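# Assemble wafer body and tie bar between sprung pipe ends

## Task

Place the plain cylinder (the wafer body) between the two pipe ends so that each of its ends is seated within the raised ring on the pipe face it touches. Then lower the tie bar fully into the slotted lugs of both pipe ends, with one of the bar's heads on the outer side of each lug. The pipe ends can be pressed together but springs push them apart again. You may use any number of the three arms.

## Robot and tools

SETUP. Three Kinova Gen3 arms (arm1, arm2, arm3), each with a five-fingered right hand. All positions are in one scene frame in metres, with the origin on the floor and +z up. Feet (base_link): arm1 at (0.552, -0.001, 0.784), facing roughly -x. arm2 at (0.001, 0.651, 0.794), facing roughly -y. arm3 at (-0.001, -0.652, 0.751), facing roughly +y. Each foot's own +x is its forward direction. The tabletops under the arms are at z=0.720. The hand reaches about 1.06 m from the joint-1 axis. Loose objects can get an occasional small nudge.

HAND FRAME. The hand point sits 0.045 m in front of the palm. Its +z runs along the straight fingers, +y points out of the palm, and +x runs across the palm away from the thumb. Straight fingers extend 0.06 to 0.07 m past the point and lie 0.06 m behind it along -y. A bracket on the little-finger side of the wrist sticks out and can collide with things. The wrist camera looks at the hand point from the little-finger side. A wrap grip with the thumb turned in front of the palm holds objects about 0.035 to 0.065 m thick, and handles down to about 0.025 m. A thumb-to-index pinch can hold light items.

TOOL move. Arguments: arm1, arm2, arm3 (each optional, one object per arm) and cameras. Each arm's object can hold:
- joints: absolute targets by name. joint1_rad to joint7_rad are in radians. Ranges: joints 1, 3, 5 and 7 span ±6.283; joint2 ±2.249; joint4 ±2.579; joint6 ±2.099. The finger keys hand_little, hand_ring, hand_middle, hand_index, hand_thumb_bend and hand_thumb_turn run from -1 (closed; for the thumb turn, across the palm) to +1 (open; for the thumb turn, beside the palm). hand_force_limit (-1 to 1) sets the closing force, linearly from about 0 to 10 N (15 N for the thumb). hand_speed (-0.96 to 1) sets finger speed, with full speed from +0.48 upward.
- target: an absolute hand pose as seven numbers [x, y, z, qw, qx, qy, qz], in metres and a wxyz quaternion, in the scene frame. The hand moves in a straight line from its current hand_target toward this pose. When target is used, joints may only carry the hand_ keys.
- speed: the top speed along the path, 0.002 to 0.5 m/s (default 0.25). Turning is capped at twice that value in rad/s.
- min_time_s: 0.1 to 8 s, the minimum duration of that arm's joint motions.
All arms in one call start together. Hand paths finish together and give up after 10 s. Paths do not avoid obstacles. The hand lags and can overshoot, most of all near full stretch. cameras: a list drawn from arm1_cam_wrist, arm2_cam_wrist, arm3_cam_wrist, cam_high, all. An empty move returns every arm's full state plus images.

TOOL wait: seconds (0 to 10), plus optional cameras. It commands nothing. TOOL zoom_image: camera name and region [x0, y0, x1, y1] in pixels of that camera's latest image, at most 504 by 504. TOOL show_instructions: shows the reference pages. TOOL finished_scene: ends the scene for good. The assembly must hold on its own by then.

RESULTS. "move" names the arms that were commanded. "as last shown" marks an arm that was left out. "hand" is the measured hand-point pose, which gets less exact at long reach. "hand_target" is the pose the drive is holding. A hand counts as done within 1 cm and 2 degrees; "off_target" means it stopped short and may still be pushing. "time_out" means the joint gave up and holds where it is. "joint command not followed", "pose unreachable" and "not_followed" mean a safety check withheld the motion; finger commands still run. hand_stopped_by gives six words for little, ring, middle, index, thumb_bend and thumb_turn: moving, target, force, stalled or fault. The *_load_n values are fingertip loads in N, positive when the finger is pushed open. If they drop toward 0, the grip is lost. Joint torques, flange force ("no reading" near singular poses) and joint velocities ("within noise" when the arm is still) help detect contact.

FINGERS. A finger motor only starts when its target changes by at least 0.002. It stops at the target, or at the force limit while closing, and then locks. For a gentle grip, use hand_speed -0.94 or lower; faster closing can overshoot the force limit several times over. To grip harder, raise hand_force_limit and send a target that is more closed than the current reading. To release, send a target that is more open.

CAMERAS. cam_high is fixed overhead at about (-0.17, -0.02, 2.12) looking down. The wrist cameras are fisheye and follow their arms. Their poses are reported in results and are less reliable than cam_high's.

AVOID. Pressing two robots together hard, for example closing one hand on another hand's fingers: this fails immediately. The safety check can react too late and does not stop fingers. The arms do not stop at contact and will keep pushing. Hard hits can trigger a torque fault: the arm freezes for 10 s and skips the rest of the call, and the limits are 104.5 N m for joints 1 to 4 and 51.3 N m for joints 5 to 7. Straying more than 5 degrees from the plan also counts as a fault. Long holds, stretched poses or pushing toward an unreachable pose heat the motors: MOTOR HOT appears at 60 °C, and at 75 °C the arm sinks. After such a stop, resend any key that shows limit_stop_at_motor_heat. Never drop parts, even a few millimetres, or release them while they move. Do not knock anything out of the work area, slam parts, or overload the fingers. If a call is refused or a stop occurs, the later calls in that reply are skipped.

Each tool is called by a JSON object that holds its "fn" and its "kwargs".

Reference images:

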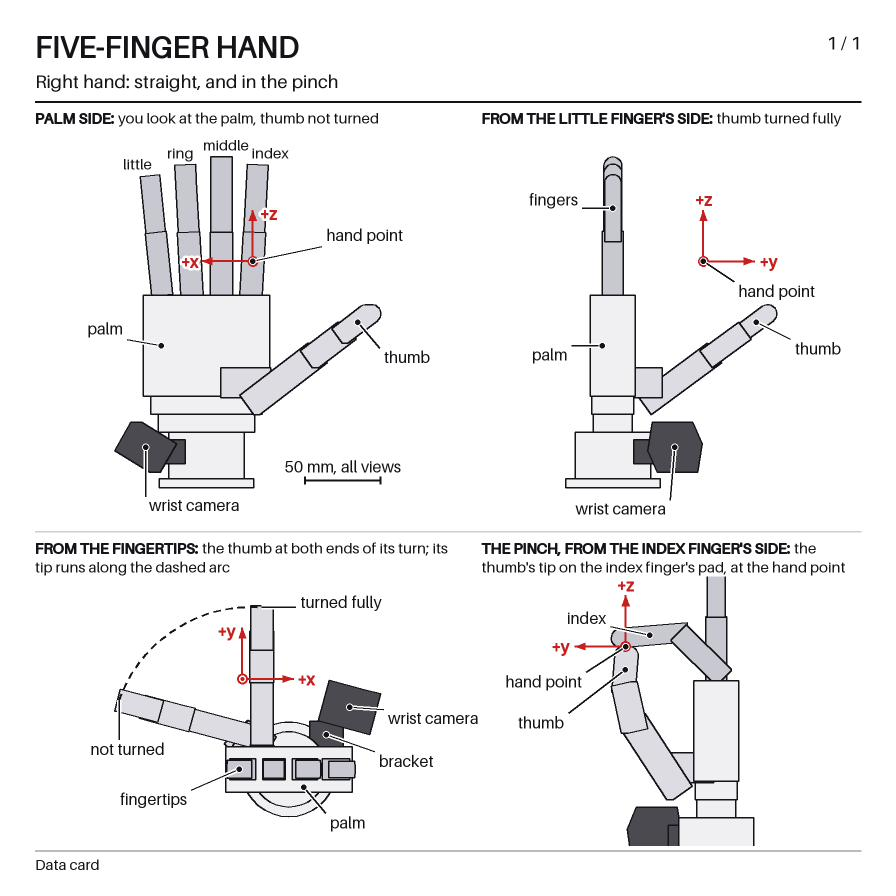

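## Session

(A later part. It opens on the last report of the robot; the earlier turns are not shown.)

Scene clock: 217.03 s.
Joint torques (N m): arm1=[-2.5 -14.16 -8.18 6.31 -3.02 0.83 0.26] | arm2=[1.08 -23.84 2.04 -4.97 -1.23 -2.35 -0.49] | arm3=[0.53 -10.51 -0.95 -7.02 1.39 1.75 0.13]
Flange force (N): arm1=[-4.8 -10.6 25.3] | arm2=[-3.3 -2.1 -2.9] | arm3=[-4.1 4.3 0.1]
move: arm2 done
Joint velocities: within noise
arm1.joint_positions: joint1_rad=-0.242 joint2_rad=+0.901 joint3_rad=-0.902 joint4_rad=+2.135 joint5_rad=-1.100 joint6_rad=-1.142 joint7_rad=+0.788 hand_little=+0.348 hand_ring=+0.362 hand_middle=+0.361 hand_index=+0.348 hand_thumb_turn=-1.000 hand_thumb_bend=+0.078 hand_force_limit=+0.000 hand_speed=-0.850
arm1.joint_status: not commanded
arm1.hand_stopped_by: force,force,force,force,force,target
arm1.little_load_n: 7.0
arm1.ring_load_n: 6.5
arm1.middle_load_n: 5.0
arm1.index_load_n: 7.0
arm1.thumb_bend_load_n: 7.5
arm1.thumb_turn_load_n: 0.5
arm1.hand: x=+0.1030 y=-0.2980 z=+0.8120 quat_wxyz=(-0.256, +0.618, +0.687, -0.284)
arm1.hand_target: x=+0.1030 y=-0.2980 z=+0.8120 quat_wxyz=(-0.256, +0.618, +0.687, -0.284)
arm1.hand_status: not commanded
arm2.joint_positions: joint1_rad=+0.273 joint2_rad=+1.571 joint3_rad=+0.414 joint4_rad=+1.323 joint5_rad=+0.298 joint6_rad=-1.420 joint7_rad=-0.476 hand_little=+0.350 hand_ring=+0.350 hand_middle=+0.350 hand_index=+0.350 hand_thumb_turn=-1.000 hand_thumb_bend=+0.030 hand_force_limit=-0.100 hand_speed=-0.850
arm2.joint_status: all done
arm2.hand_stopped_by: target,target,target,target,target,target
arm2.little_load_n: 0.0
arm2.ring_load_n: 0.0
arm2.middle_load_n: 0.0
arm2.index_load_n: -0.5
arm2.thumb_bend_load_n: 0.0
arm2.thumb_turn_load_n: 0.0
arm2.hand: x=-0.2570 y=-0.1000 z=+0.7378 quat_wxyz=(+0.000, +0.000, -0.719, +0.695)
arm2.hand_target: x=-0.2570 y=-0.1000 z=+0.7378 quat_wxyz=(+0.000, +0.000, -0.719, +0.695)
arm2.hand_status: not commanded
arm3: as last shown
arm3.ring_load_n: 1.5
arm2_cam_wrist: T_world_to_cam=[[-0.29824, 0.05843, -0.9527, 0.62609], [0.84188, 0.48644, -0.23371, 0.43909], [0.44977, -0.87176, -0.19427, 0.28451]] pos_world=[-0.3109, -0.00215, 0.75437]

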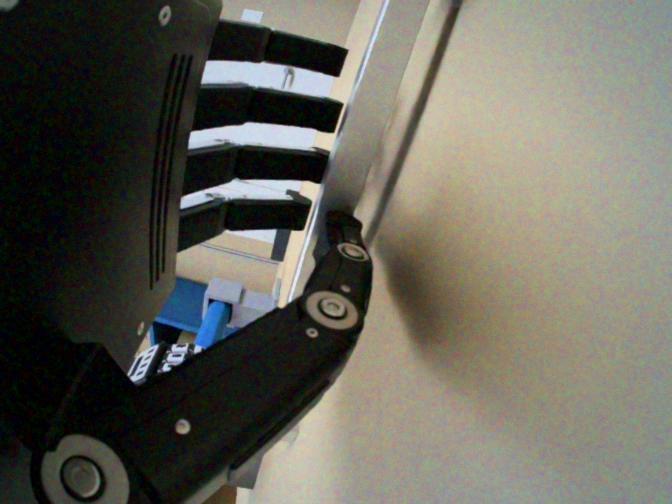

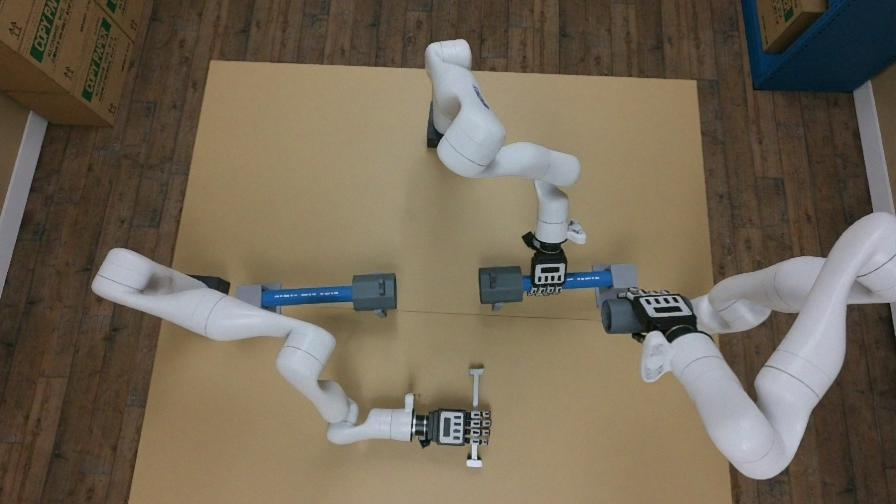

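{"fn": "move", "kwargs": {"arm2": {"target": [-0.257, -0.10, 0.85, 0.0, 0.0, 0.7193, -0.6947], "speed": 0.15}}}

{"fn": "move", "kwargs": {"arm2": {"target": [-0.12, 0.31, 1.02, 0.2845, -0.6869, 0.6179, -0.2559], "speed": 0.25, "joints": {"hand_index": 1, "hand_middle": 1, "hand_ring": 1, "hand_little": 1, "hand_thumb_bend": 1, "hand_speed": -0.5, "hand_force_limit": 0}}, "cameras": ["arm2_cam_wrist", "cam_high", "arm3_cam_wrist"]}}

Scene clock: 219.37 s.
Joint torques (N m): arm1=[-2.48 -14.19 -8.17 6.37 -3.05 0.79 0.33] | arm2=[1.11 -23.54 2.51 -5.46 -1.37 -2.25 -0.49] | arm3=[0.47 -10.42 -0.97 -7.06 1.44 1.7 0.11]
Flange force (N): arm1=[-4.9 -10.4 25.5] | arm2=[-3.5 -1.2 -3.0] | arm3=[-3.9 4.2 0.3]
move: arm2 done
Joint velocities: within noise
arm1, arm3: as last shown
arm1.thumb_turn_load_n: 0.0
arm2.joint_positions: joint1_rad=+0.239 joint2_rad=+1.330 joint3_rad=+0.463 joint4_rad=+1.509 joint5_rad=+0.374 joint6_rad=-1.393 joint7_rad=-0.545 hand_little=+0.350 hand_ring=+0.350 hand_middle=+0.350 hand_index=+0.350 hand_thumb_turn=-1.000 hand_thumb_bend=+0.030 hand_force_limit=-0.100 hand_speed=-0.850
arm2.joint_status: not commanded
arm2.hand_stopped_by: target,target,target,target,target,target
arm2.little_load_n: 0.0
arm2.ring_load_n: 0.0
arm2.middle_load_n: 0.0
arm2.index_load_n: 0.0
arm2.thumb_bend_load_n: 0.0
arm2.thumb_turn_load_n: 0.0
arm2.hand: x=-0.2570 y=-0.1000 z=+0.8499 quat_wxyz=(+0.000, +0.000, -0.719, +0.695)
arm2.hand_target: x=-0.2570 y=-0.1000 z=+0.8500 quat_wxyz=(+0.000, +0.000, -0.719, +0.695)
arm2.hand_status: done (0.000 m and 0.0 deg from the pose sent, 0.112 m and 0.0 deg at the start)
arm3.little_load_n: 5.0
pictures: none

Scene clock: 223.53 s.
Joint torques (N m): arm1=[-2.45 -14.13 -8.14 6.33 -3.07 0.85 0.27] | arm2=[1.04 -16.4 3.27 -5.52 -0.41 -1.81 -0.49] | arm3=[0.46 -10.49 -0.94 -7.03 1.42 1.72 0.08]
Flange force (N): arm1=[-4.9 -10.4 25.3] | arm2=[-3.7 -2.0 5.0] | arm3=[-4.1 4.1 0.1]
move: arm2 done
Joint velocities: within noise
arm1: as last shown
arm1.thumb_turn_load_n: 0.5
arm2.joint_positions: joint1_rad=-0.013 joint2_rad=+0.800 joint3_rad=+1.108 joint4_rad=+1.541 joint5_rad=+2.222 joint6_rad=-2.041 joint7_rad=-0.248 hand_little=+1.000 hand_ring=+1.000 hand_middle=+1.000 hand_index=+1.000 hand_thumb_turn=-1.000 hand_thumb_bend=+1.000 hand_force_limit=+0.000 hand_speed=-0.500
arm2.joint_status: all done
arm2.hand_stopped_by: target,target,target,target,target,target
arm2.little_load_n: 0.0
arm2.ring_load_n: 0.0
arm2.middle_load_n: 0.0
arm2.index_load_n: 0.0
arm2.thumb_bend_load_n: 0.0
arm2.thumb_turn_load_n: 0.0
arm2.hand: x=-0.1200 y=+0.3100 z=+1.0200 quat_wxyz=(-0.285, +0.687, -0.618, +0.256)
arm2.hand_target: x=-0.1200 y=+0.3100 z=+1.0200 quat_wxyz=(-0.285, +0.687, -0.618, +0.256)
arm2.hand_status: done (0.000 m and 0.0 deg from the pose sent, 0.465 m and 103.0 deg at the start)
arm3.joint_positions: joint1_rad=-0.784 joint2_rad=+0.072 joint3_rad=-0.155 joint4_rad=+1.593 joint5_rad=+0.603 joint6_rad=+2.039 joint7_rad=-2.256 hand_little=+0.422 hand_ring=+0.450 hand_middle=+0.644 hand_index=+0.477 hand_thumb_turn=-1.000 hand_thumb_bend=+0.439 hand_force_limit=+0.000 hand_speed=-0.900
arm3.joint_status: not commanded
arm3.hand_stopped_by: force,force,force,force,force,target
arm3.little_load_n: 5.0
arm3.ring_load_n: 1.5
arm3.middle_load_n: 0.0
arm3.index_load_n: 3.5
arm3.thumb_bend_load_n: 17.5
arm3.thumb_turn_load_n: 7.0
arm3.hand: x=-0.0600 y=-0.3700 z=+1.1600 quat_wxyz=(-0.284, +0.687, -0.618, +0.256)
arm3.hand_target: x=-0.0600 y=-0.3700 z=+1.1600 quat_wxyz=(-0.284, +0.687, -0.618, +0.256)
arm3.hand_status: not commanded
pictures: arm2_cam_wrist, arm3_cam_wrist, cam_high
arm2_cam_wrist: T_world_to_cam=[[-0.65732, -0.36965, -0.65672, 0.69959], [-0.60104, 0.78284, 0.16095, -0.47734], [0.45461, 0.50052, -0.73676, 0.76372]] pos_world=[-0.17424, 0.25003, 1.09894]
arm3_cam_wrist: T_world_to_cam=[[-0.67779, -0.31967, -0.66213, 0.60577], [-0.58883, 0.77531, 0.22844, -0.01534], [0.44032, 0.54471, -0.71372, 1.16984]] pos_world=[-0.11356, -0.43169, 1.23955]

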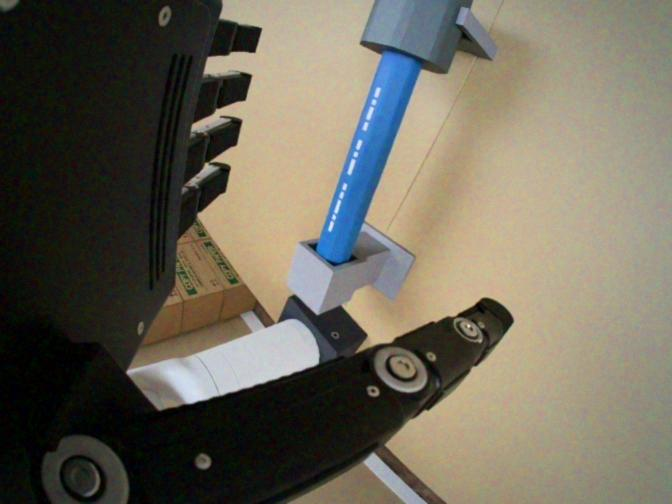

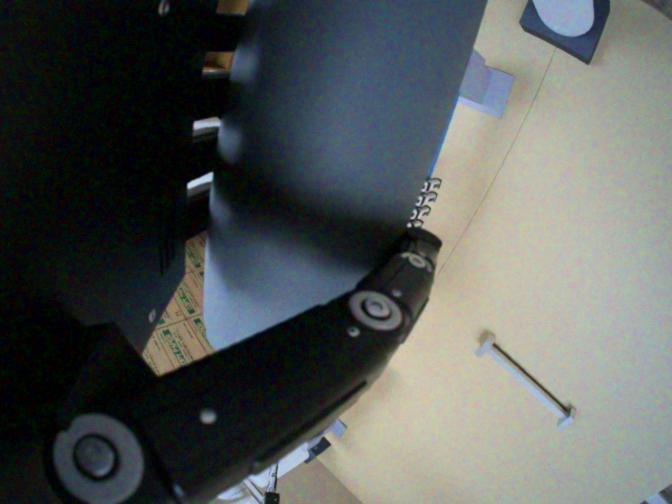

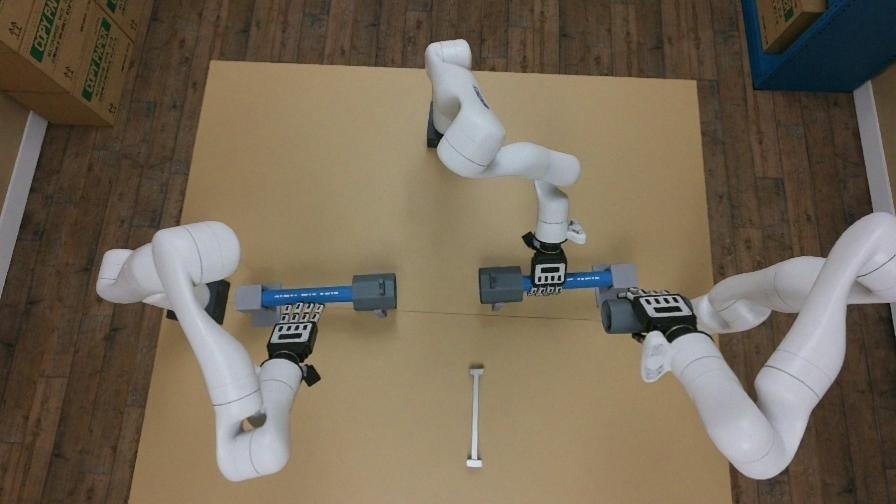

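{"fn": "move", "kwargs": {"arm2": {"target": [-0.004, 0.318, 0.90, 0.2845, -0.6869, 0.6179, -0.2559], "speed": 0.15}, "cameras": ["arm2_cam_wrist"]}}

Scene clock: 227.33 s.
Joint torques (N m): arm1=[-2.45 -14.08 -8.08 6.32 -3.05 0.87 0.3] | arm2=[1.08 -15.58 3.19 -3.92 -0.28 -1.86 -0.48] | arm3=[0.61 -10.4 -0.92 -6.97 1.41 1.71 0.1]
Flange force (N): arm1=[-4.9 -10.4 25.1] | arm2=[-4.3 -2.4 3.1] | arm3=[-3.9 4.2 -0.1]
move: arm2 done
Joint velocities: within noise
arm1, arm3: as last shown
arm1.thumb_bend_load_n: 8.0
arm2.joint_positions: joint1_rad=-0.268 joint2_rad=+0.897 joint3_rad=+1.047 joint4_rad=+1.923 joint5_rad=+2.046 joint6_rad=-1.737 joint7_rad=-0.132 hand_little=+1.000 hand_ring=+1.000 hand_middle=+1.000 hand_index=+1.000 hand_thumb_turn=-1.000 hand_thumb_bend=+1.000 hand_force_limit=+0.000 hand_speed=-0.500
arm2.joint_status: not commanded
arm2.hand_stopped_by: target,target,target,target,target,target
arm2.little_load_n: 0.0
arm2.ring_load_n: 0.0
arm2.middle_load_n: 0.0
arm2.index_load_n: 0.0
arm2.thumb_bend_load_n: 0.0
arm2.thumb_turn_load_n: 0.0
arm2.hand: x=-0.0040 y=+0.3180 z=+0.9000 quat_wxyz=(-0.284, +0.687, -0.618, +0.256)
arm2.hand_target: x=-0.0040 y=+0.3180 z=+0.9000 quat_wxyz=(-0.284, +0.687, -0.618, +0.256)
arm2.hand_status: done (0.000 m and 0.0 deg from the pose sent, 0.167 m and 0.0 deg at the start)
arm3.ring_load_n: 1.0
arm3.index_load_n: 3.0
arm2_cam_wrist: T_world_to_cam=[[-0.65732, -0.36965, -0.65672, 0.69999], [-0.60104, 0.78284, 0.16095, -0.39457], [0.45461, 0.50052, -0.73676, 0.61857]] pos_world=[-0.05824, 0.25803, 0.97894]

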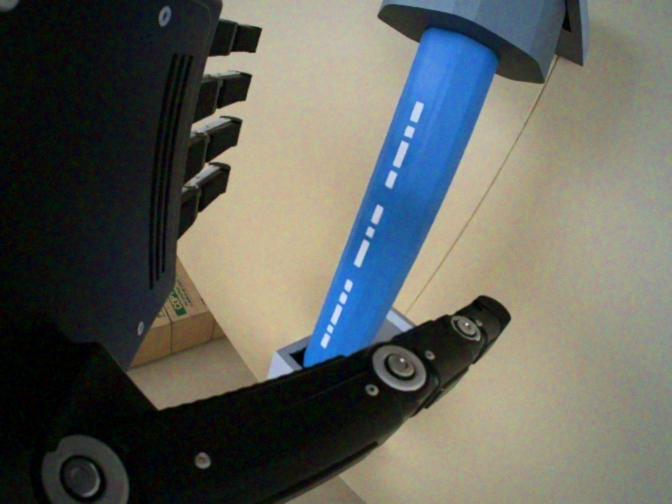

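{"fn": "move", "kwargs": {"arm2": {"target": [-0.011, 0.318, 0.85, 0.2845, -0.6869, 0.6179, -0.2559], "speed": 0.1}, "cameras": ["arm2_cam_wrist"]}}

Scene clock: 229.20 s.
Joint torques (N m): arm1=[-2.53 -14.05 -8.23 6.34 -3.05 0.87 0.31] | arm2=[1.1 -16.29 3.25 -3.09 -0.11 -1.86 -0.49] | arm3=[0.46 -10.46 -0.97 -7.04 1.42 1.75 0.1]
Flange force (N): arm1=[-4.7 -10.5 25.3] | arm2=[-4.3 -2.7 2.6] | arm3=[-4.1 4.2 0.3]
move: arm2 done
Joint velocities: within noise
arm1, arm3: as last shown
arm1.ring_load_n: 6.0
arm1.thumb_bend_load_n: 7.5
arm2.joint_positions: joint1_rad=-0.218 joint2_rad=+1.002 joint3_rad=+0.985 joint4_rad=+1.938 joint5_rad=+1.984 joint6_rad=-1.686 joint7_rad=-0.040 hand_little=+1.000 hand_ring=+1.000 hand_middle=+1.000 hand_index=+1.000 hand_thumb_turn=-1.000 hand_thumb_bend=+1.000 hand_force_limit=+0.000 hand_speed=-0.500
arm2.joint_status: not commanded
arm2.hand_stopped_by: target,target,target,target,target,target
arm2.little_load_n: 0.5
arm2.ring_load_n: 0.0
arm2.middle_load_n: 0.0
arm2.index_load_n: 0.0
arm2.thumb_bend_load_n: 0.0
arm2.thumb_turn_load_n: 0.0
arm2.hand: x=-0.0110 y=+0.3180 z=+0.8500 quat_wxyz=(-0.285, +0.687, -0.618, +0.256)
arm2.hand_target: x=-0.0110 y=+0.3180 z=+0.8500 quat_wxyz=(-0.284, +0.687, -0.618, +0.256)
arm2.hand_status: done (0.000 m and 0.0 deg from the pose sent, 0.050 m and 0.0 deg at the start)
arm3.little_load_n: 4.5
arm3.ring_load_n: 1.5
arm3.index_load_n: 3.5
arm2_cam_wrist: T_world_to_cam=[[-0.65732, -0.36965, -0.65672, 0.66255], [-0.60104, 0.78284, 0.16095, -0.39072], [0.45461, 0.50052, -0.73676, 0.58492]] pos_world=[-0.06524, 0.25803, 0.92894]

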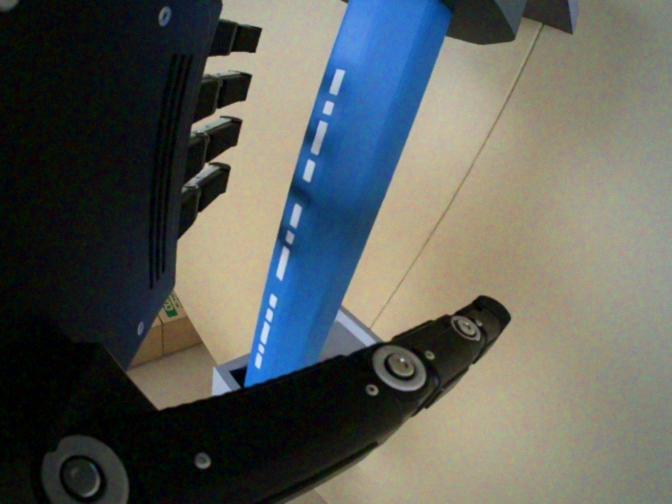

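{"fn": "move", "kwargs": {"arm2": {"target": [-0.012, 0.318, 0.813, 0.2845, -0.6869, 0.6179, -0.2559], "speed": 0.06}}}

{"fn": "move", "kwargs": {"arm2": {"joints": {"hand_thumb_bend": 0.2, "hand_index": 0.4, "hand_middle": 0.4, "hand_ring": 0.4, "hand_little": 0.4, "hand_speed": -0.7}}, "cameras": ["arm2_cam_wrist"]}}

Scene clock: 230.87 s.
Joint torques (N m): arm1=[-2.55 -14.1 -8.19 6.42 -2.98 0.85 0.25] | arm2=[1.08 -16.74 3.29 -2.59 0.02 -1.84 -0.48] | arm3=[0.49 -10.57 -0.92 -7.1 1.39 1.72 0.09]
Flange force (N): arm1=[-4.9 -11.0 25.3] | arm2=[-4.4 -2.9 2.4] | arm3=[-4.1 4.3 0.3]
move: arm2 done
Joint velocities: within noise
arm1, arm3: as last shown
arm1.thumb_bend_load_n: 8.0
arm1.thumb_turn_load_n: 0.0
arm2.joint_positions: joint1_rad=-0.194 joint2_rad=+1.080 joint3_rad=+0.939 joint4_rad=+1.943 joint5_rad=+1.929 joint6_rad=-1.648 joint7_rad=+0.017 hand_little=+1.000 hand_ring=+1.000 hand_middle=+1.000 hand_index=+1.000 hand_thumb_turn=-1.000 hand_thumb_bend=+1.000 hand_force_limit=+0.000 hand_speed=-0.500
arm2.joint_status: not commanded
arm2.hand_stopped_by: target,target,target,target,target,target
arm2.little_load_n: 0.0
arm2.ring_load_n: 0.0
arm2.middle_load_n: 0.0
arm2.index_load_n: 0.0
arm2.thumb_bend_load_n: 0.0
arm2.thumb_turn_load_n: 0.0
arm2.hand: x=-0.0120 y=+0.3180 z=+0.8130 quat_wxyz=(-0.284, +0.687, -0.618, +0.256)
arm2.hand_target: x=-0.0120 y=+0.3180 z=+0.8130 quat_wxyz=(-0.284, +0.687, -0.618, +0.256)
arm2.hand_status: done (0.000 m and 0.0 deg from the pose sent, 0.037 m and 0.0 deg at the start)
arm3.ring_load_n: 1.0
pictures: none

Scene clock: 233.23 s.
Joint torques (N m): arm1=[-2.51 -14.11 -8.17 6.26 -3.05 0.9 0.28] | arm2=[20.56 -12.7 23.19 -11.2 -0.97 14.71 -0.71] | arm3=[0.5 -10.48 -0.92 -7.11 1.42 1.71 0.1]
Flange force (N): arm1=[-4.6 -10.3 25.2] | arm2=[-4.9 -47.8 30.8] | arm3=[-3.9 4.3 0.3]
move: arm2 off_target
Joint velocities: within noise
arm1, arm3: as last shown
arm1.thumb_bend_load_n: 7.5
arm2.joint_positions: joint1_rad=-0.194 joint2_rad=+1.080 joint3_rad=+0.939 joint4_rad=+1.943 joint5_rad=+1.929 joint6_rad=-1.648 joint7_rad=+0.017 hand_little=+0.590 hand_ring=+0.617 hand_middle=+0.591 hand_index=+0.616 hand_thumb_turn=-1.000 hand_thumb_bend=+0.200 hand_force_limit=+0.000 hand_speed=-0.700
arm2.joint_status: hand_little off_target (ended at +0.590, target +0.400); hand_ring off_target (ended at +0.617, target +0.400); hand_middle off_target (ended at +0.591, target +0.400); hand_index off_target (ended at +0.616, target +0.400); the others done
arm2.hand_stopped_by: force,force,force,force,target,target
arm2.little_load_n: 7.5
arm2.ring_load_n: 4.5
arm2.middle_load_n: 9.0
arm2.index_load_n: 3.0
arm2.thumb_bend_load_n: 0.0
arm2.thumb_turn_load_n: 0.0
arm2.hand: x=-0.0120 y=+0.3180 z=+0.8130 quat_wxyz=(-0.284, +0.687, -0.618, +0.256)
arm2.hand_target: x=-0.0120 y=+0.3180 z=+0.8130 quat_wxyz=(-0.284, +0.687, -0.618, +0.256)
arm2.hand_status: not commanded
arm3.little_load_n: 5.0
arm3.ring_load_n: 1.5
arm2_cam_wrist: T_world_to_cam=[[-0.65732, -0.36965, -0.65672, 0.6376], [-0.60104, 0.78284, 0.16095, -0.38537], [0.45461, 0.50052, -0.73676, 0.55811]] pos_world=[-0.06624, 0.25803, 0.89194]

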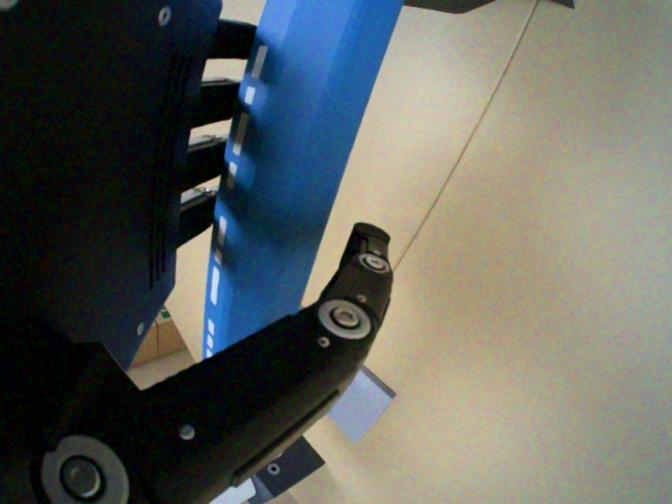

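{"fn": "move", "kwargs": {"arm2": {"joints": {"hand_thumb_bend": 0.35, "hand_index": 0.9, "hand_middle": 0.9, "hand_ring": 0.9, "hand_little": 0.9, "hand_speed": -0.5}}}}

{"fn": "move", "kwargs": {"arm2": {"target": [-0.006, 0.3186, 0.806, 0.2845, -0.6869, 0.6179, -0.2559], "speed": 0.06}, "cameras": ["arm2_cam_wrist"]}}

Scene clock: 234.63 s.
Joint torques (N m): arm1=[-2.55 -14.15 -8.08 6.35 -3.03 0.84 0.34] | arm2=[1.08 -16.74 3.28 -2.52 0.02 -1.85 -0.46] | arm3=[0.48 -10.46 -0.9 -7.07 1.39 1.77 0.05]
Flange force (N): arm1=[-4.7 -10.5 25.2] | arm2=[-4.2 -2.9 2.3] | arm3=[-4.1 4.1 0.4]
move: arm2 done
Joint velocities: within noise
arm1, arm3: as last shown
arm2.joint_positions: joint1_rad=-0.194 joint2_rad=+1.080 joint3_rad=+0.939 joint4_rad=+1.943 joint5_rad=+1.929 joint6_rad=-1.648 joint7_rad=+0.017 hand_little=+0.900 hand_ring=+0.900 hand_middle=+0.900 hand_index=+0.900 hand_thumb_turn=-1.000 hand_thumb_bend=+0.350 hand_force_limit=+0.000 hand_speed=-0.500
arm2.joint_status: all done
arm2.hand_stopped_by: target,target,target,target,target,target
arm2.little_load_n: 0.0
arm2.ring_load_n: 0.0
arm2.middle_load_n: 0.0
arm2.index_load_n: 0.0
arm2.thumb_bend_load_n: 0.0
arm2.thumb_turn_load_n: 0.0
arm2.hand: x=-0.0120 y=+0.3180 z=+0.8130 quat_wxyz=(-0.284, +0.687, -0.618, +0.256)
arm2.hand_target: x=-0.0120 y=+0.3180 z=+0.8130 quat_wxyz=(-0.284, +0.687, -0.618, +0.256)
arm2.hand_status: not commanded
arm3.little_load_n: 4.5
pictures: none

Scene clock: 235.60 s.
Joint torques (N m): arm1=[-2.43 -14.11 -8.19 6.39 -3 0.91 0.28] | arm2=[1.13 -16.74 3.24 -2.42 0.04 -1.85 -0.5] | arm3=[0.41 -10.51 -0.98 -7.04 1.39 1.74 0.1]
Flange force (N): arm1=[-5.2 -10.5 25.3] | arm2=[-4.4 -3.0 2.3] | arm3=[-4.2 4.1 0.3]
move: arm2 done
Joint velocities: within noise
arm1.joint_positions: joint1_rad=-0.242 joint2_rad=+0.901 joint3_rad=-0.902 joint4_rad=+2.135 joint5_rad=-1.100 joint6_rad=-1.142 joint7_rad=+0.788 hand_little=+0.348 hand_ring=+0.362 hand_middle=+0.361 hand_index=+0.348 hand_thumb_turn=-1.000 hand_thumb_bend=+0.078 hand_force_limit=+0.000 hand_speed=-0.850
arm1.joint_status: not commanded
arm1.hand_stopped_by: force,force,force,force,force,target
arm1.little_load_n: 7.0
arm1.ring_load_n: 6.0
arm1.middle_load_n: 5.0
arm1.index_load_n: 7.0
arm1.thumb_bend_load_n: 7.5
arm1.thumb_turn_load_n: 0.0
arm1.hand: x=+0.1030 y=-0.2980 z=+0.8120 quat_wxyz=(-0.256, +0.618, +0.687, -0.284)
arm1.hand_target: x=+0.1030 y=-0.2980 z=+0.8120 quat_wxyz=(-0.256, +0.618, +0.687, -0.284)
arm1.hand_status: not commanded
arm2.joint_positions: joint1_rad=-0.203 joint2_rad=+1.091 joint3_rad=+0.929 joint4_rad=+1.954 joint5_rad=+1.911 joint6_rad=-1.637 joint7_rad=+0.024 hand_little=+0.900 hand_ring=+0.900 hand_middle=+0.900 hand_index=+0.900 hand_thumb_turn=-1.000 hand_thumb_bend=+0.350 hand_force_limit=+0.000 hand_speed=-0.500
arm2.joint_status: not commanded
arm2.hand_stopped_by: target,target,target,target,target,target
arm2.little_load_n: 0.0
arm2.ring_load_n: 0.0
arm2.middle_load_n: 0.0
arm2.index_load_n: 0.0
arm2.thumb_bend_load_n: 0.0
arm2.thumb_turn_load_n: 0.0
arm2.hand: x=-0.0060 y=+0.3186 z=+0.8060 quat_wxyz=(-0.285, +0.687, -0.618, +0.256)
arm2.hand_target: x=-0.0060 y=+0.3186 z=+0.8060 quat_wxyz=(-0.285, +0.687, -0.618, +0.256)
arm2.hand_status: done (0.000 m and 0.0 deg from the pose sent, 0.009 m and 0.0 deg at the start)
arm3: as last shown
arm3.ring_load_n: 1.0
arm3.thumb_turn_load_n: 6.5
arm2_cam_wrist: T_world_to_cam=[[-0.65732, -0.36965, -0.65672, 0.63717], [-0.60104, 0.78284, 0.16095, -0.38111], [0.45461, 0.50052, -0.73676, 0.54993]] pos_world=[-0.06024, 0.25863, 0.88494]

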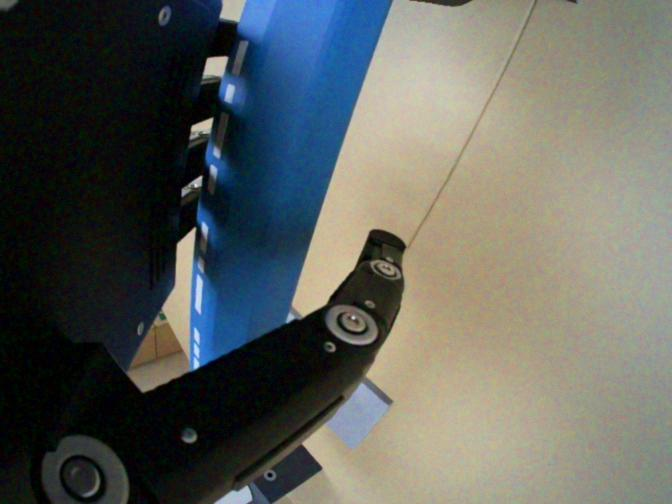

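{"fn": "move", "kwargs": {"arm2": {"target": [-0.0015, 0.319, 0.8105, 0.2845, -0.6869, 0.6179, -0.2559], "speed": 0.06}}}

{"fn": "move", "kwargs": {"arm2": {"joints": {"hand_thumb_bend": 0.2, "hand_index": 0.42, "hand_middle": 0.42, "hand_ring": 0.42, "hand_little": 0.42, "hand_speed": -0.7}}, "cameras": ["arm2_cam_wrist"]}}

Scene clock: 237.10 s.
Joint torques (N m): arm1=[-2.46 -14.14 -8.16 6.39 -3.04 0.86 0.3] | arm2=[1.09 -16.63 3.19 -2.45 0.01 -1.85 -0.5] | arm3=[0.48 -10.42 -0.93 -7.05 1.46 1.76 0.11]
Flange force (N): arm1=[-5.0 -10.5 25.4] | arm2=[-4.4 -2.9 2.2] | arm3=[-3.9 4.3 0.4]
move: arm2 done
Joint velocities: within noise
arm1, arm3: as last shown
arm2.joint_positions: joint1_rad=-0.216 joint2_rad=+1.079 joint3_rad=+0.933 joint4_rad=+1.962 joint5_rad=+1.913 joint6_rad=-1.637 joint7_rad=+0.015 hand_little=+0.900 hand_ring=+0.900 hand_middle=+0.900 hand_index=+0.900 hand_thumb_turn=-1.000 hand_thumb_bend=+0.350 hand_force_limit=+0.000 hand_speed=-0.500
arm2.joint_status: not commanded
arm2.hand_stopped_by: target,target,target,target,target,target
arm2.little_load_n: 0.0
arm2.ring_load_n: -0.5
arm2.middle_load_n: 0.0
arm2.index_load_n: 0.0
arm2.thumb_bend_load_n: 0.0
arm2.thumb_turn_load_n: 0.0
arm2.hand: x=-0.0015 y=+0.3190 z=+0.8105 quat_wxyz=(-0.284, +0.687, -0.618, +0.256)
arm2.hand_target: x=-0.0015 y=+0.3190 z=+0.8105 quat_wxyz=(-0.284, +0.687, -0.618, +0.256)
arm2.hand_status: done (0.000 m and 0.0 deg from the pose sent, 0.006 m and 0.0 deg at the start)
arm3.ring_load_n: 1.5
arm3.thumb_turn_load_n: 7.0
pictures: none

Scene clock: 238.17 s.
Joint torques (N m): arm1=[-2.47 -14.08 -8.12 6.35 -3.01 0.9 0.28] | arm2=[2.56 -16.05 4.66 -2.85 -0.02 -0.57 -0.59] | arm3=[0.46 -10.47 -0.99 -7.09 1.39 1.75 0.09]
Flange force (N): arm1=[-5.0 -10.5 25.1] | arm2=[-4.1 -6.4 3.8] | arm3=[-4.1 4.2 0.5]
move: arm2 done
Joint velocities: within noise
arm1: as last shown
arm1.ring_load_n: 6.5
arm1.thumb_bend_load_n: 8.0
arm1.thumb_turn_load_n: 0.5
arm2.joint_positions: joint1_rad=-0.216 joint2_rad=+1.079 joint3_rad=+0.933 joint4_rad=+1.962 joint5_rad=+1.913 joint6_rad=-1.637 joint7_rad=+0.015 hand_little=+0.420 hand_ring=+0.420 hand_middle=+0.420 hand_index=+0.420 hand_thumb_turn=-1.000 hand_thumb_bend=+0.200 hand_force_limit=+0.000 hand_speed=-0.700
arm2.joint_status: all done
arm2.hand_stopped_by: target,target,target,target,target,target
arm2.little_load_n: 1.0
arm2.ring_load_n: 0.5
arm2.middle_load_n: -0.5
arm2.index_load_n: 0.0
arm2.thumb_bend_load_n: 0.0
arm2.thumb_turn_load_n: 0.0
arm2.hand: x=-0.0015 y=+0.3190 z=+0.8105 quat_wxyz=(-0.285, +0.687, -0.618, +0.256)
arm2.hand_target: x=-0.0015 y=+0.3190 z=+0.8105 quat_wxyz=(-0.284, +0.687, -0.618, +0.256)
arm2.hand_status: not commanded
arm3.joint_positions: joint1_rad=-0.784 joint2_rad=+0.072 joint3_rad=-0.155 joint4_rad=+1.593 joint5_rad=+0.603 joint6_rad=+2.039 joint7_rad=-2.256 hand_little=+0.422 hand_ring=+0.450 hand_middle=+0.644 hand_index=+0.477 hand_thumb_turn=-1.000 hand_thumb_bend=+0.439 hand_force_limit=+0.000 hand_speed=-0.900
arm3.joint_status: not commanded
arm3.hand_stopped_by: force,force,force,force,force,target
arm3.little_load_n: 4.5
arm3.ring_load_n: 1.0
arm3.middle_load_n: 0.0
arm3.index_load_n: 3.5
arm3.thumb_bend_load_n: 17.5
arm3.thumb_turn_load_n: 7.0
arm3.hand: x=-0.0600 y=-0.3700 z=+1.1600 quat_wxyz=(-0.284, +0.687, -0.618, +0.256)
arm3.hand_target: x=-0.0600 y=-0.3700 z=+1.1600 quat_wxyz=(-0.284, +0.687, -0.618, +0.256)
arm3.hand_status: not commanded
arm2_cam_wrist: T_world_to_cam=[[-0.65728, -0.3697, -0.65673, 0.64325], [-0.60109, 0.78282, 0.16091, -0.3794], [0.45461, 0.50052, -0.73676, 0.551]] pos_world=[-0.05574, 0.25903, 0.88944]

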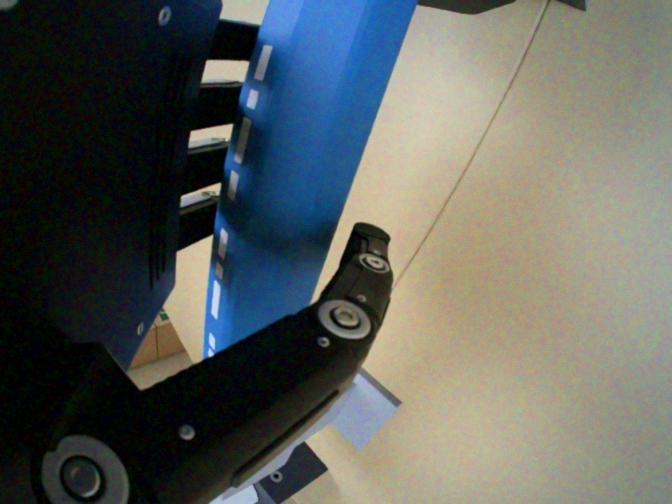

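{"fn": "move", "kwargs": {"arm2": {"joints": {"hand_thumb_bend": -0.8, "hand_index": -0.8, "hand_middle": -0.8, "hand_ring": -0.8, "hand_little": -0.8, "hand_speed": -0.85}}, "arm3": {"target": [0.0274, 0.031, 0.985, 0.2845, -0.6869, 0.6179, -0.2559], "speed": 0.15}, "cameras": ["all"]}}

{"fn": "zoom_image", "kwargs": {"camera": "cam_high", "region": [340, 220, 560, 350]}}

Scene clock: 243.17 s.
Joint torques (N m): arm1=[-2.56 -14.06 -8.14 6.37 -3 0.84 0.29] | arm2=[12.23 -17.95 15.17 -6.41 0.55 5.03 -0.78] | arm3=[0.3 -26.34 1.3 -8.14 1.94 0.78 0.05]
Flange force (N): arm1=[-4.7 -10.9 25.1] | arm2=[-1.8 -19.2 27.7] | arm3=[-7.6 3.3 0.9]
move: arm2 off_target; arm3 done
Joint velocities: within noise
arm1: as last shown
arm1.ring_load_n: 6.0
arm2.joint_positions: joint1_rad=-0.216 joint2_rad=+1.079 joint3_rad=+0.933 joint4_rad=+1.962 joint5_rad=+1.913 joint6_rad=-1.637 joint7_rad=+0.015 hand_little=+0.340 hand_ring=+0.353 hand_middle=+0.341 hand_index=+0.353 hand_thumb_turn=-1.000 hand_thumb_bend=+0.094 hand_force_limit=+0.000 hand_speed=-0.850
arm2.joint_status: hand_little off_target (ended at +0.340, target -0.800); hand_ring off_target (ended at +0.353, target -0.800); hand_middle off_target (ended at +0.341, target -0.800); hand_index off_target (ended at +0.353, target -0.800); hand_thumb_bend off_target (ended at +0.094, target -0.800); the others done
arm2.hand_stopped_by: force,force,force,force,force,target
arm2.little_load_n: 6.5
arm2.ring_load_n: 5.0
arm2.middle_load_n: 7.5
arm2.index_load_n: 5.0
arm2.thumb_bend_load_n: 8.0
arm2.thumb_turn_load_n: 0.5
arm2.hand: x=-0.0015 y=+0.3190 z=+0.8105 quat_wxyz=(-0.284, +0.687, -0.618, +0.256)
arm2.hand_target: x=-0.0015 y=+0.3190 z=+0.8105 quat_wxyz=(-0.284, +0.687, -0.618, +0.256)
arm2.hand_status: not commanded
arm3.joint_positions: joint1_rad=-0.331 joint2_rad=+0.943 joint3_rad=+0.042 joint4_rad=+0.729 joint5_rad=+0.755 joint6_rad=+1.621 joint7_rad=-1.757 hand_little=+0.422 hand_ring=+0.450 hand_middle=+0.644 hand_index=+0.477 hand_thumb_turn=-1.000 hand_thumb_bend=+0.439 hand_force_limit=+0.000 hand_speed=-0.900
arm3.joint_status: not commanded
arm3.hand_stopped_by: force,force,force,force,force,target
arm3.little_load_n: 4.5
arm3.ring_load_n: 1.5
arm3.middle_load_n: 0.0
arm3.index_load_n: 3.5
arm3.thumb_bend_load_n: 17.5
arm3.thumb_turn_load_n: 7.0
arm3.hand: x=+0.0274 y=+0.0310 z=+0.9850 quat_wxyz=(-0.284, +0.687, -0.618, +0.256)
arm3.hand_target: x=+0.0274 y=+0.0310 z=+0.9850 quat_wxyz=(-0.284, +0.687, -0.618, +0.256)
arm3.hand_status: done (0.000 m and 0.0 deg from the pose sent, 0.446 m and 0.0 deg at the start)
pictures: arm1_cam_wrist, arm2_cam_wrist, arm3_cam_wrist, cam_high
arm1_cam_wrist: T_world_to_cam=[[0.6824, 0.31407, -0.66007, 0.55447], [0.56816, -0.79604, 0.20861, -0.45894], [-0.45992, -0.51738, -0.72166, 0.5898]] pos_world=[0.15365, -0.23432, 0.88736]
arm2_cam_wrist: T_world_to_cam=[[-0.65732, -0.36965, -0.65672, 0.64323], [-0.60104, 0.78284, 0.16095, -0.37944], [0.45461, 0.50052, -0.73676, 0.551]] pos_world=[-0.05574, 0.25903, 0.88944]
arm3_cam_wrist: T_world_to_cam=[[-0.6778, -0.31973, -0.66209, 0.67728], [-0.58887, 0.77526, 0.22847, -0.23482], [0.44024, 0.54474, -0.71376, 0.78806]] pos_world=[-0.02616, -0.03069, 1.06455]

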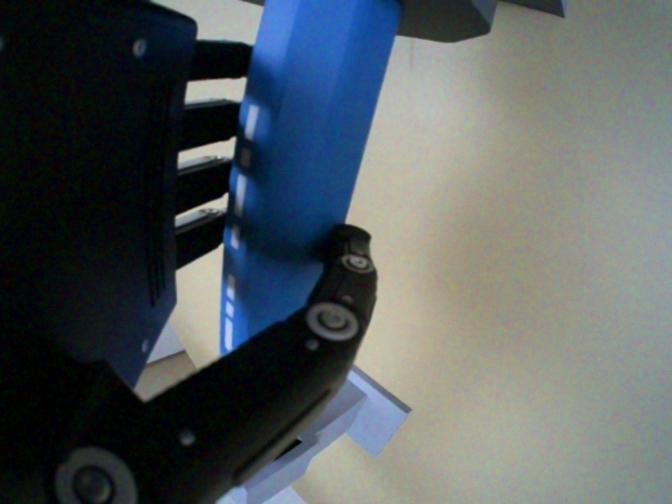

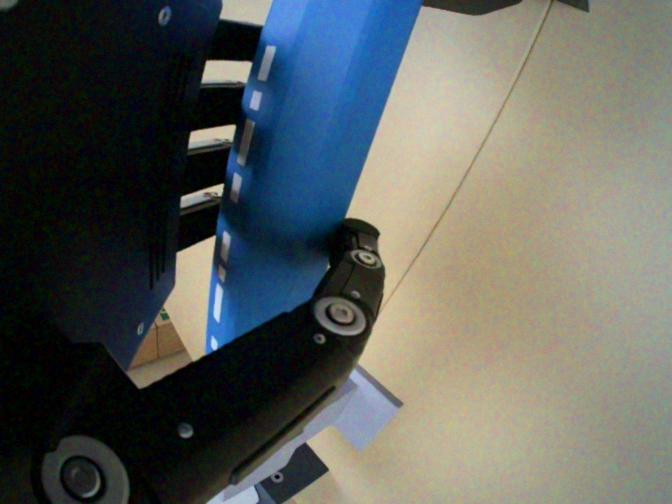

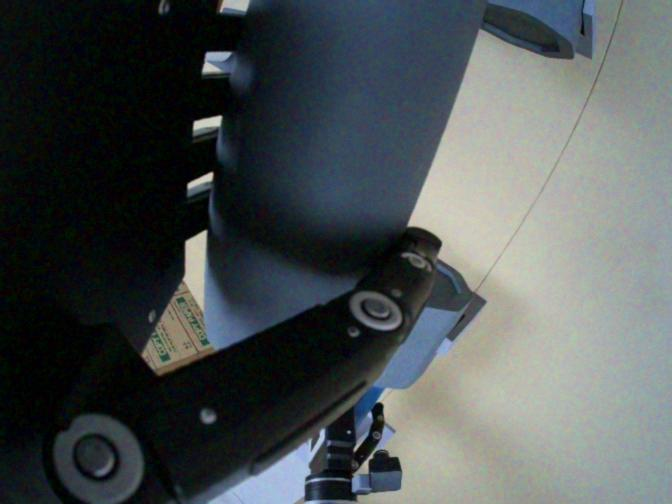

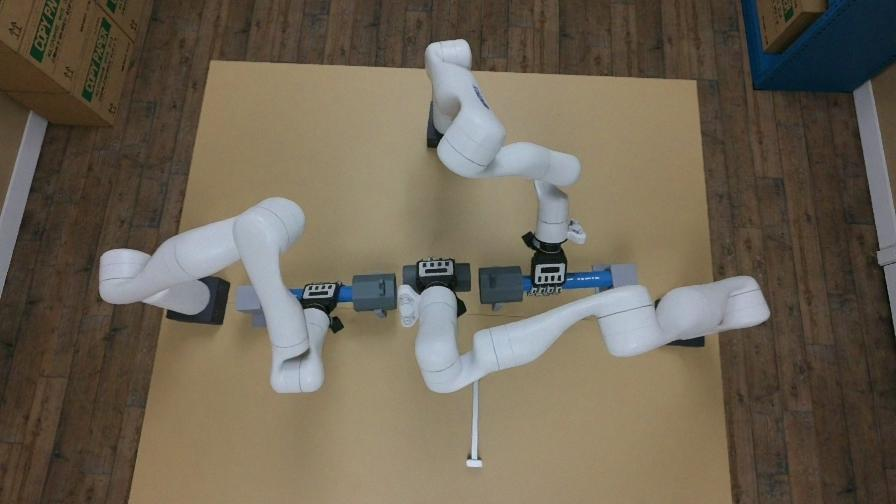

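Scaled by 2.291 from the camera's image (finer frame: 1280x720).

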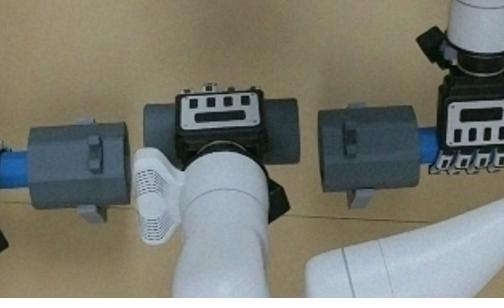

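{"fn": "zoom_image", "kwargs": {"camera": "cam_high", "region": [395, 250, 425, 300]}}

{"fn": "zoom_image", "kwargs": {"camera": "cam_high", "region": [450, 250, 500, 310]}}

{"fn": "zoom_image", "kwargs": {"camera": "arm3_cam_wrist", "region": [380, 0, 640, 420]}}

Scaled by 10.080 from the camera's image (finer frame: 1280x720).

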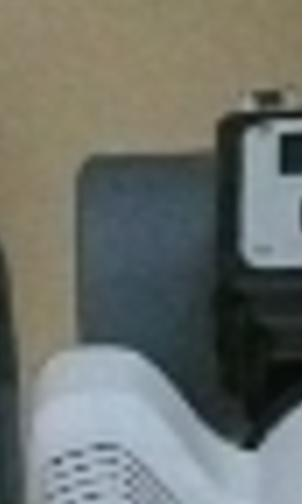

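Scaled by 8.400 from the camera's image (finer frame: 1280x720).

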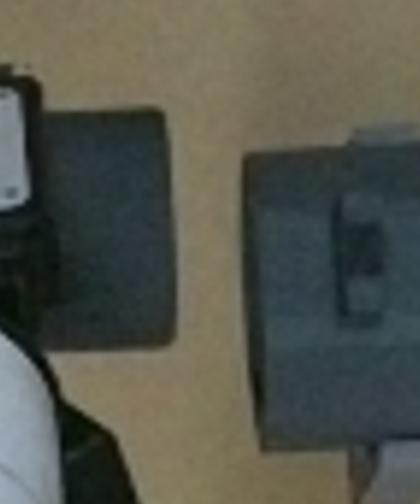

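Scaled by 1.200 from the camera's image (finer frame: 960x720).

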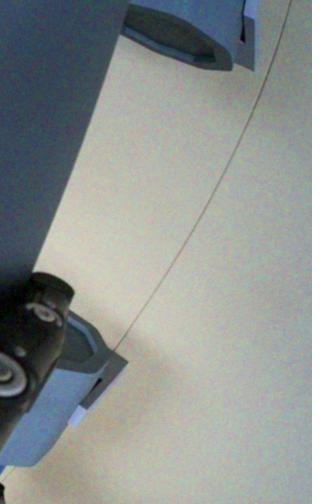

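{"fn": "move", "kwargs": {"arm3": {"target": [0.0325, 0.0263, 0.88, 0.2871, -0.6930, 0.6110, -0.2531], "speed": 0.12}}}

{"fn": "move", "kwargs": {"arm3": {"target": [0.0325, 0.0263, 0.8255, 0.2871, -0.6930, 0.6110, -0.2531], "speed": 0.06}, "cameras": ["arm3_cam_wrist", "cam_high"]}}

{"fn": "zoom_image", "kwargs": {"camera": "cam_high", "region": [380, 250, 440, 322]}}

{"fn": "zoom_image", "kwargs": {"camera": "cam_high", "region": [450, 250, 510, 322]}}

{"fn": "zoom_image", "kwargs": {"camera": "arm3_cam_wrist", "region": [180, 0, 672, 200]}}

{"fn": "zoom_image", "kwargs": {"camera": "arm3_cam_wrist", "region": [150, 240, 550, 504]}}

Scene clock: 248.13 s.
Joint torques (N m): arm1=[-2.43 -14.11 -8.16 6.31 -3.06 0.89 0.26] | arm2=[12.24 -17.95 15.17 -6.39 0.54 5.02 -0.78] | arm3=[0.15 -26.28 1.41 -7.69 1.82 1.14 0.1]
Flange force (N): arm1=[-4.9 -10.4 25.3] | arm2=[-1.8 -19.2 27.7] | arm3=[-4.5 4.1 2.8]
move: arm3 done
Joint velocities: within noise
arm1, arm2: as last shown
arm1.thumb_bend_load_n: 7.5
arm2.thumb_bend_load_n: 8.5
arm3.joint_positions: joint1_rad=-0.323 joint2_rad=+0.992 joint3_rad=+0.035 joint4_rad=+0.968 joint5_rad=+0.776 joint6_rad=+1.398 joint7_rad=-1.942 hand_little=+0.422 hand_ring=+0.450 hand_middle=+0.644 hand_index=+0.477 hand_thumb_turn=-1.000 hand_thumb_bend=+0.439 hand_force_limit=+0.000 hand_speed=-0.900
arm3.joint_status: not commanded
arm3.hand_stopped_by: force,force,force,force,force,target
arm3.little_load_n: 4.5
arm3.ring_load_n: 1.5
arm3.middle_load_n: 0.0
arm3.index_load_n: 3.5
arm3.thumb_bend_load_n: 17.5
arm3.thumb_turn_load_n: 7.0
arm3.hand: x=+0.0325 y=+0.0263 z=+0.8799 quat_wxyz=(-0.287, +0.693, -0.611, +0.253)
arm3.hand_target: x=+0.0325 y=+0.0263 z=+0.8800 quat_wxyz=(-0.287, +0.693, -0.611, +0.253)
arm3.hand_status: done (0.000 m and 0.0 deg from the pose sent, 0.105 m and 1.1 deg at the start)
pictures: none

Scene clock: 249.53 s.
Joint torques (N m): arm1=[-2.46 -14.1 -8.14 6.24 -3.03 0.84 0.3] | arm2=[12.22 -17.98 15.18 -6.39 0.53 5.01 -0.78] | arm3=[0.15 -26.57 1.45 -7.27 1.73 1.29 0.06]
Flange force (N): arm1=[-4.7 -10.3 25.0] | arm2=[-1.8 -19.1 27.7] | arm3=[-4.2 4.3 3.2]
move: arm3 done
Joint velocities: within noise
arm1, arm2: as last shown
arm1.thumb_turn_load_n: 0.0
arm2.thumb_bend_load_n: 8.0
arm3.joint_positions: joint1_rad=-0.324 joint2_rad=+1.057 joint3_rad=+0.039 joint4_rad=+1.012 joint5_rad=+0.788 joint6_rad=+1.320 joint7_rad=-2.020 hand_little=+0.422 hand_ring=+0.450 hand_middle=+0.644 hand_index=+0.477 hand_thumb_turn=-1.000 hand_thumb_bend=+0.439 hand_force_limit=+0.000 hand_speed=-0.900
arm3.joint_status: not commanded
arm3.hand_stopped_by: force,force,force,force,force,target
arm3.little_load_n: 4.5
arm3.ring_load_n: 1.0
arm3.middle_load_n: 0.0
arm3.index_load_n: 3.5
arm3.thumb_bend_load_n: 17.5
arm3.thumb_turn_load_n: 7.0
arm3.hand: x=+0.0325 y=+0.0263 z=+0.8255 quat_wxyz=(-0.287, +0.693, -0.611, +0.253)
arm3.hand_target: x=+0.0325 y=+0.0263 z=+0.8255 quat_wxyz=(-0.287, +0.693, -0.611, +0.253)
arm3.hand_status: done (0.000 m and 0.0 deg from the pose sent, 0.054 m and 0.0 deg at the start)
arm3_cam_wrist: T_world_to_cam=[[-0.67117, -0.33303, -0.66229, 0.57393], [-0.60419, 0.7634, 0.22842, -0.19084], [0.42952, 0.55346, -0.71358, 0.67455]] pos_world=[-0.01984, -0.03651, 0.90505]

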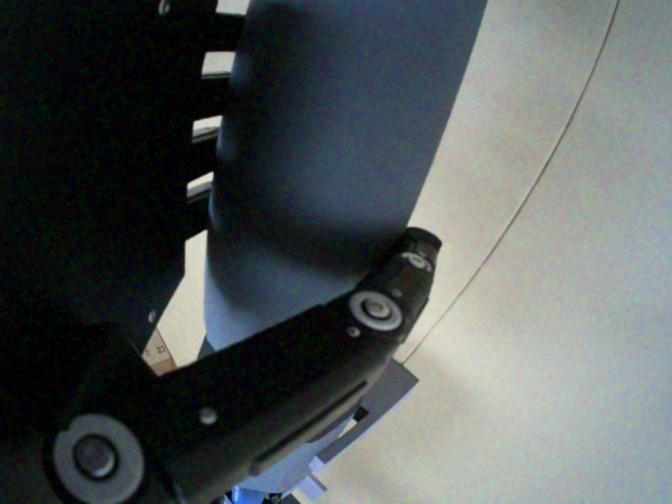

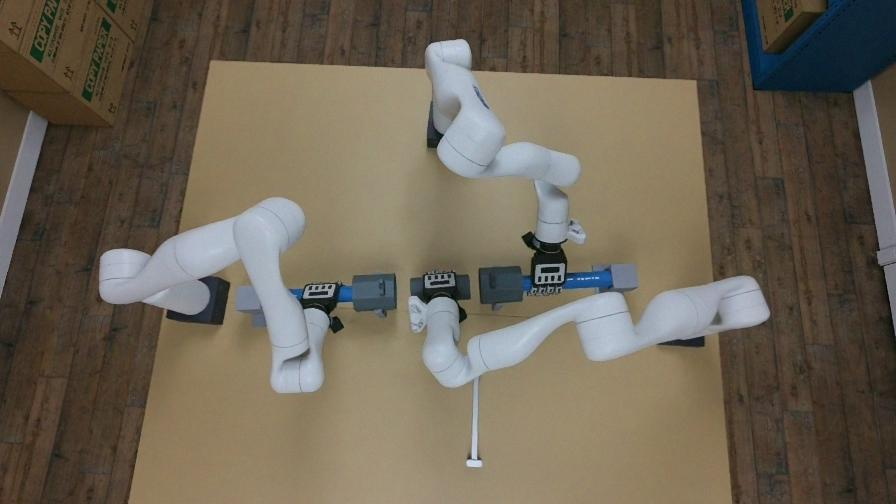

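Scaled by 7.000 from the camera's image (finer frame: 1280x720).

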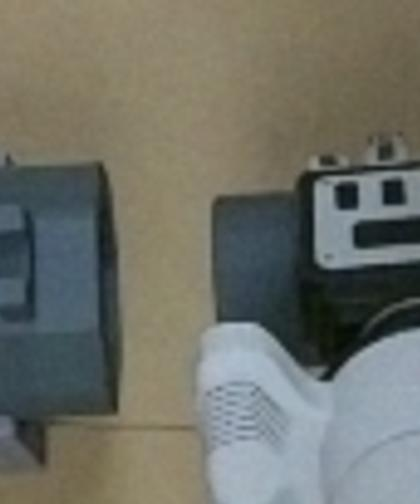

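Scaled by 7.000 from the camera's image (finer frame: 1280x720).

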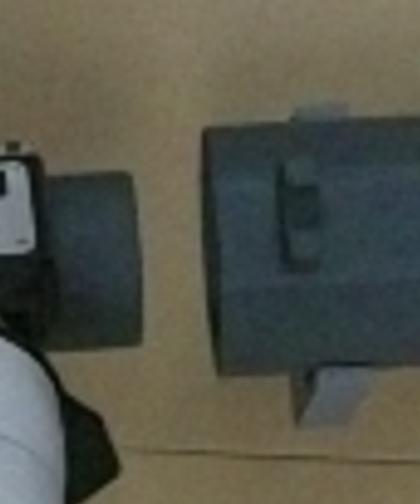

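Scaled by 1.024 from the camera's image (finer frame: 960x720).

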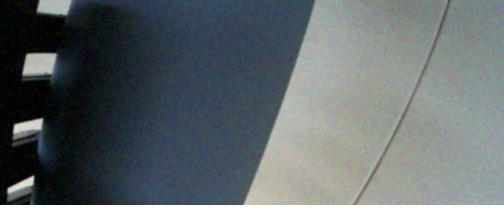

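Scaled by 1.260 from the camera's image (finer frame: 960x720).

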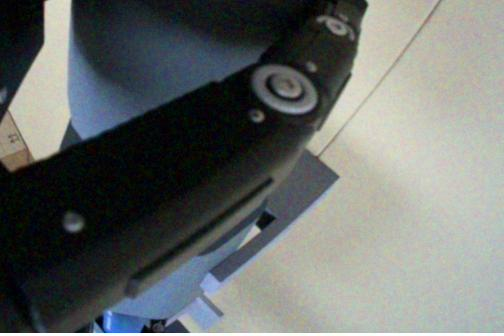

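{"fn": "zoom_image", "kwargs": {"camera": "arm3_cam_wrist", "region": [380, 0, 500, 240]}}

{"fn": "zoom_image", "kwargs": {"camera": "arm3_cam_wrist", "region": [180, 100, 300, 370]}}

Scaled by 2.100 from the camera's image (finer frame: 960x720).

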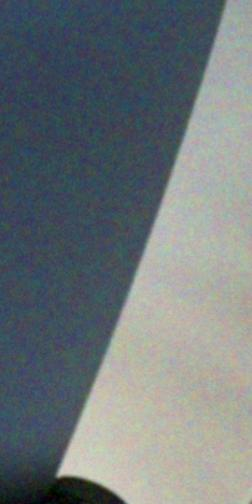

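Scaled by 1.867 from the camera's image (finer frame: 960x720).

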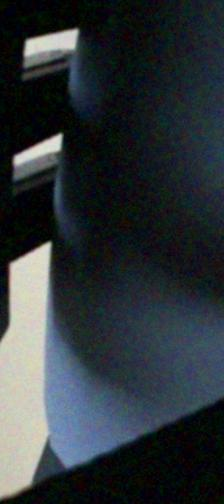

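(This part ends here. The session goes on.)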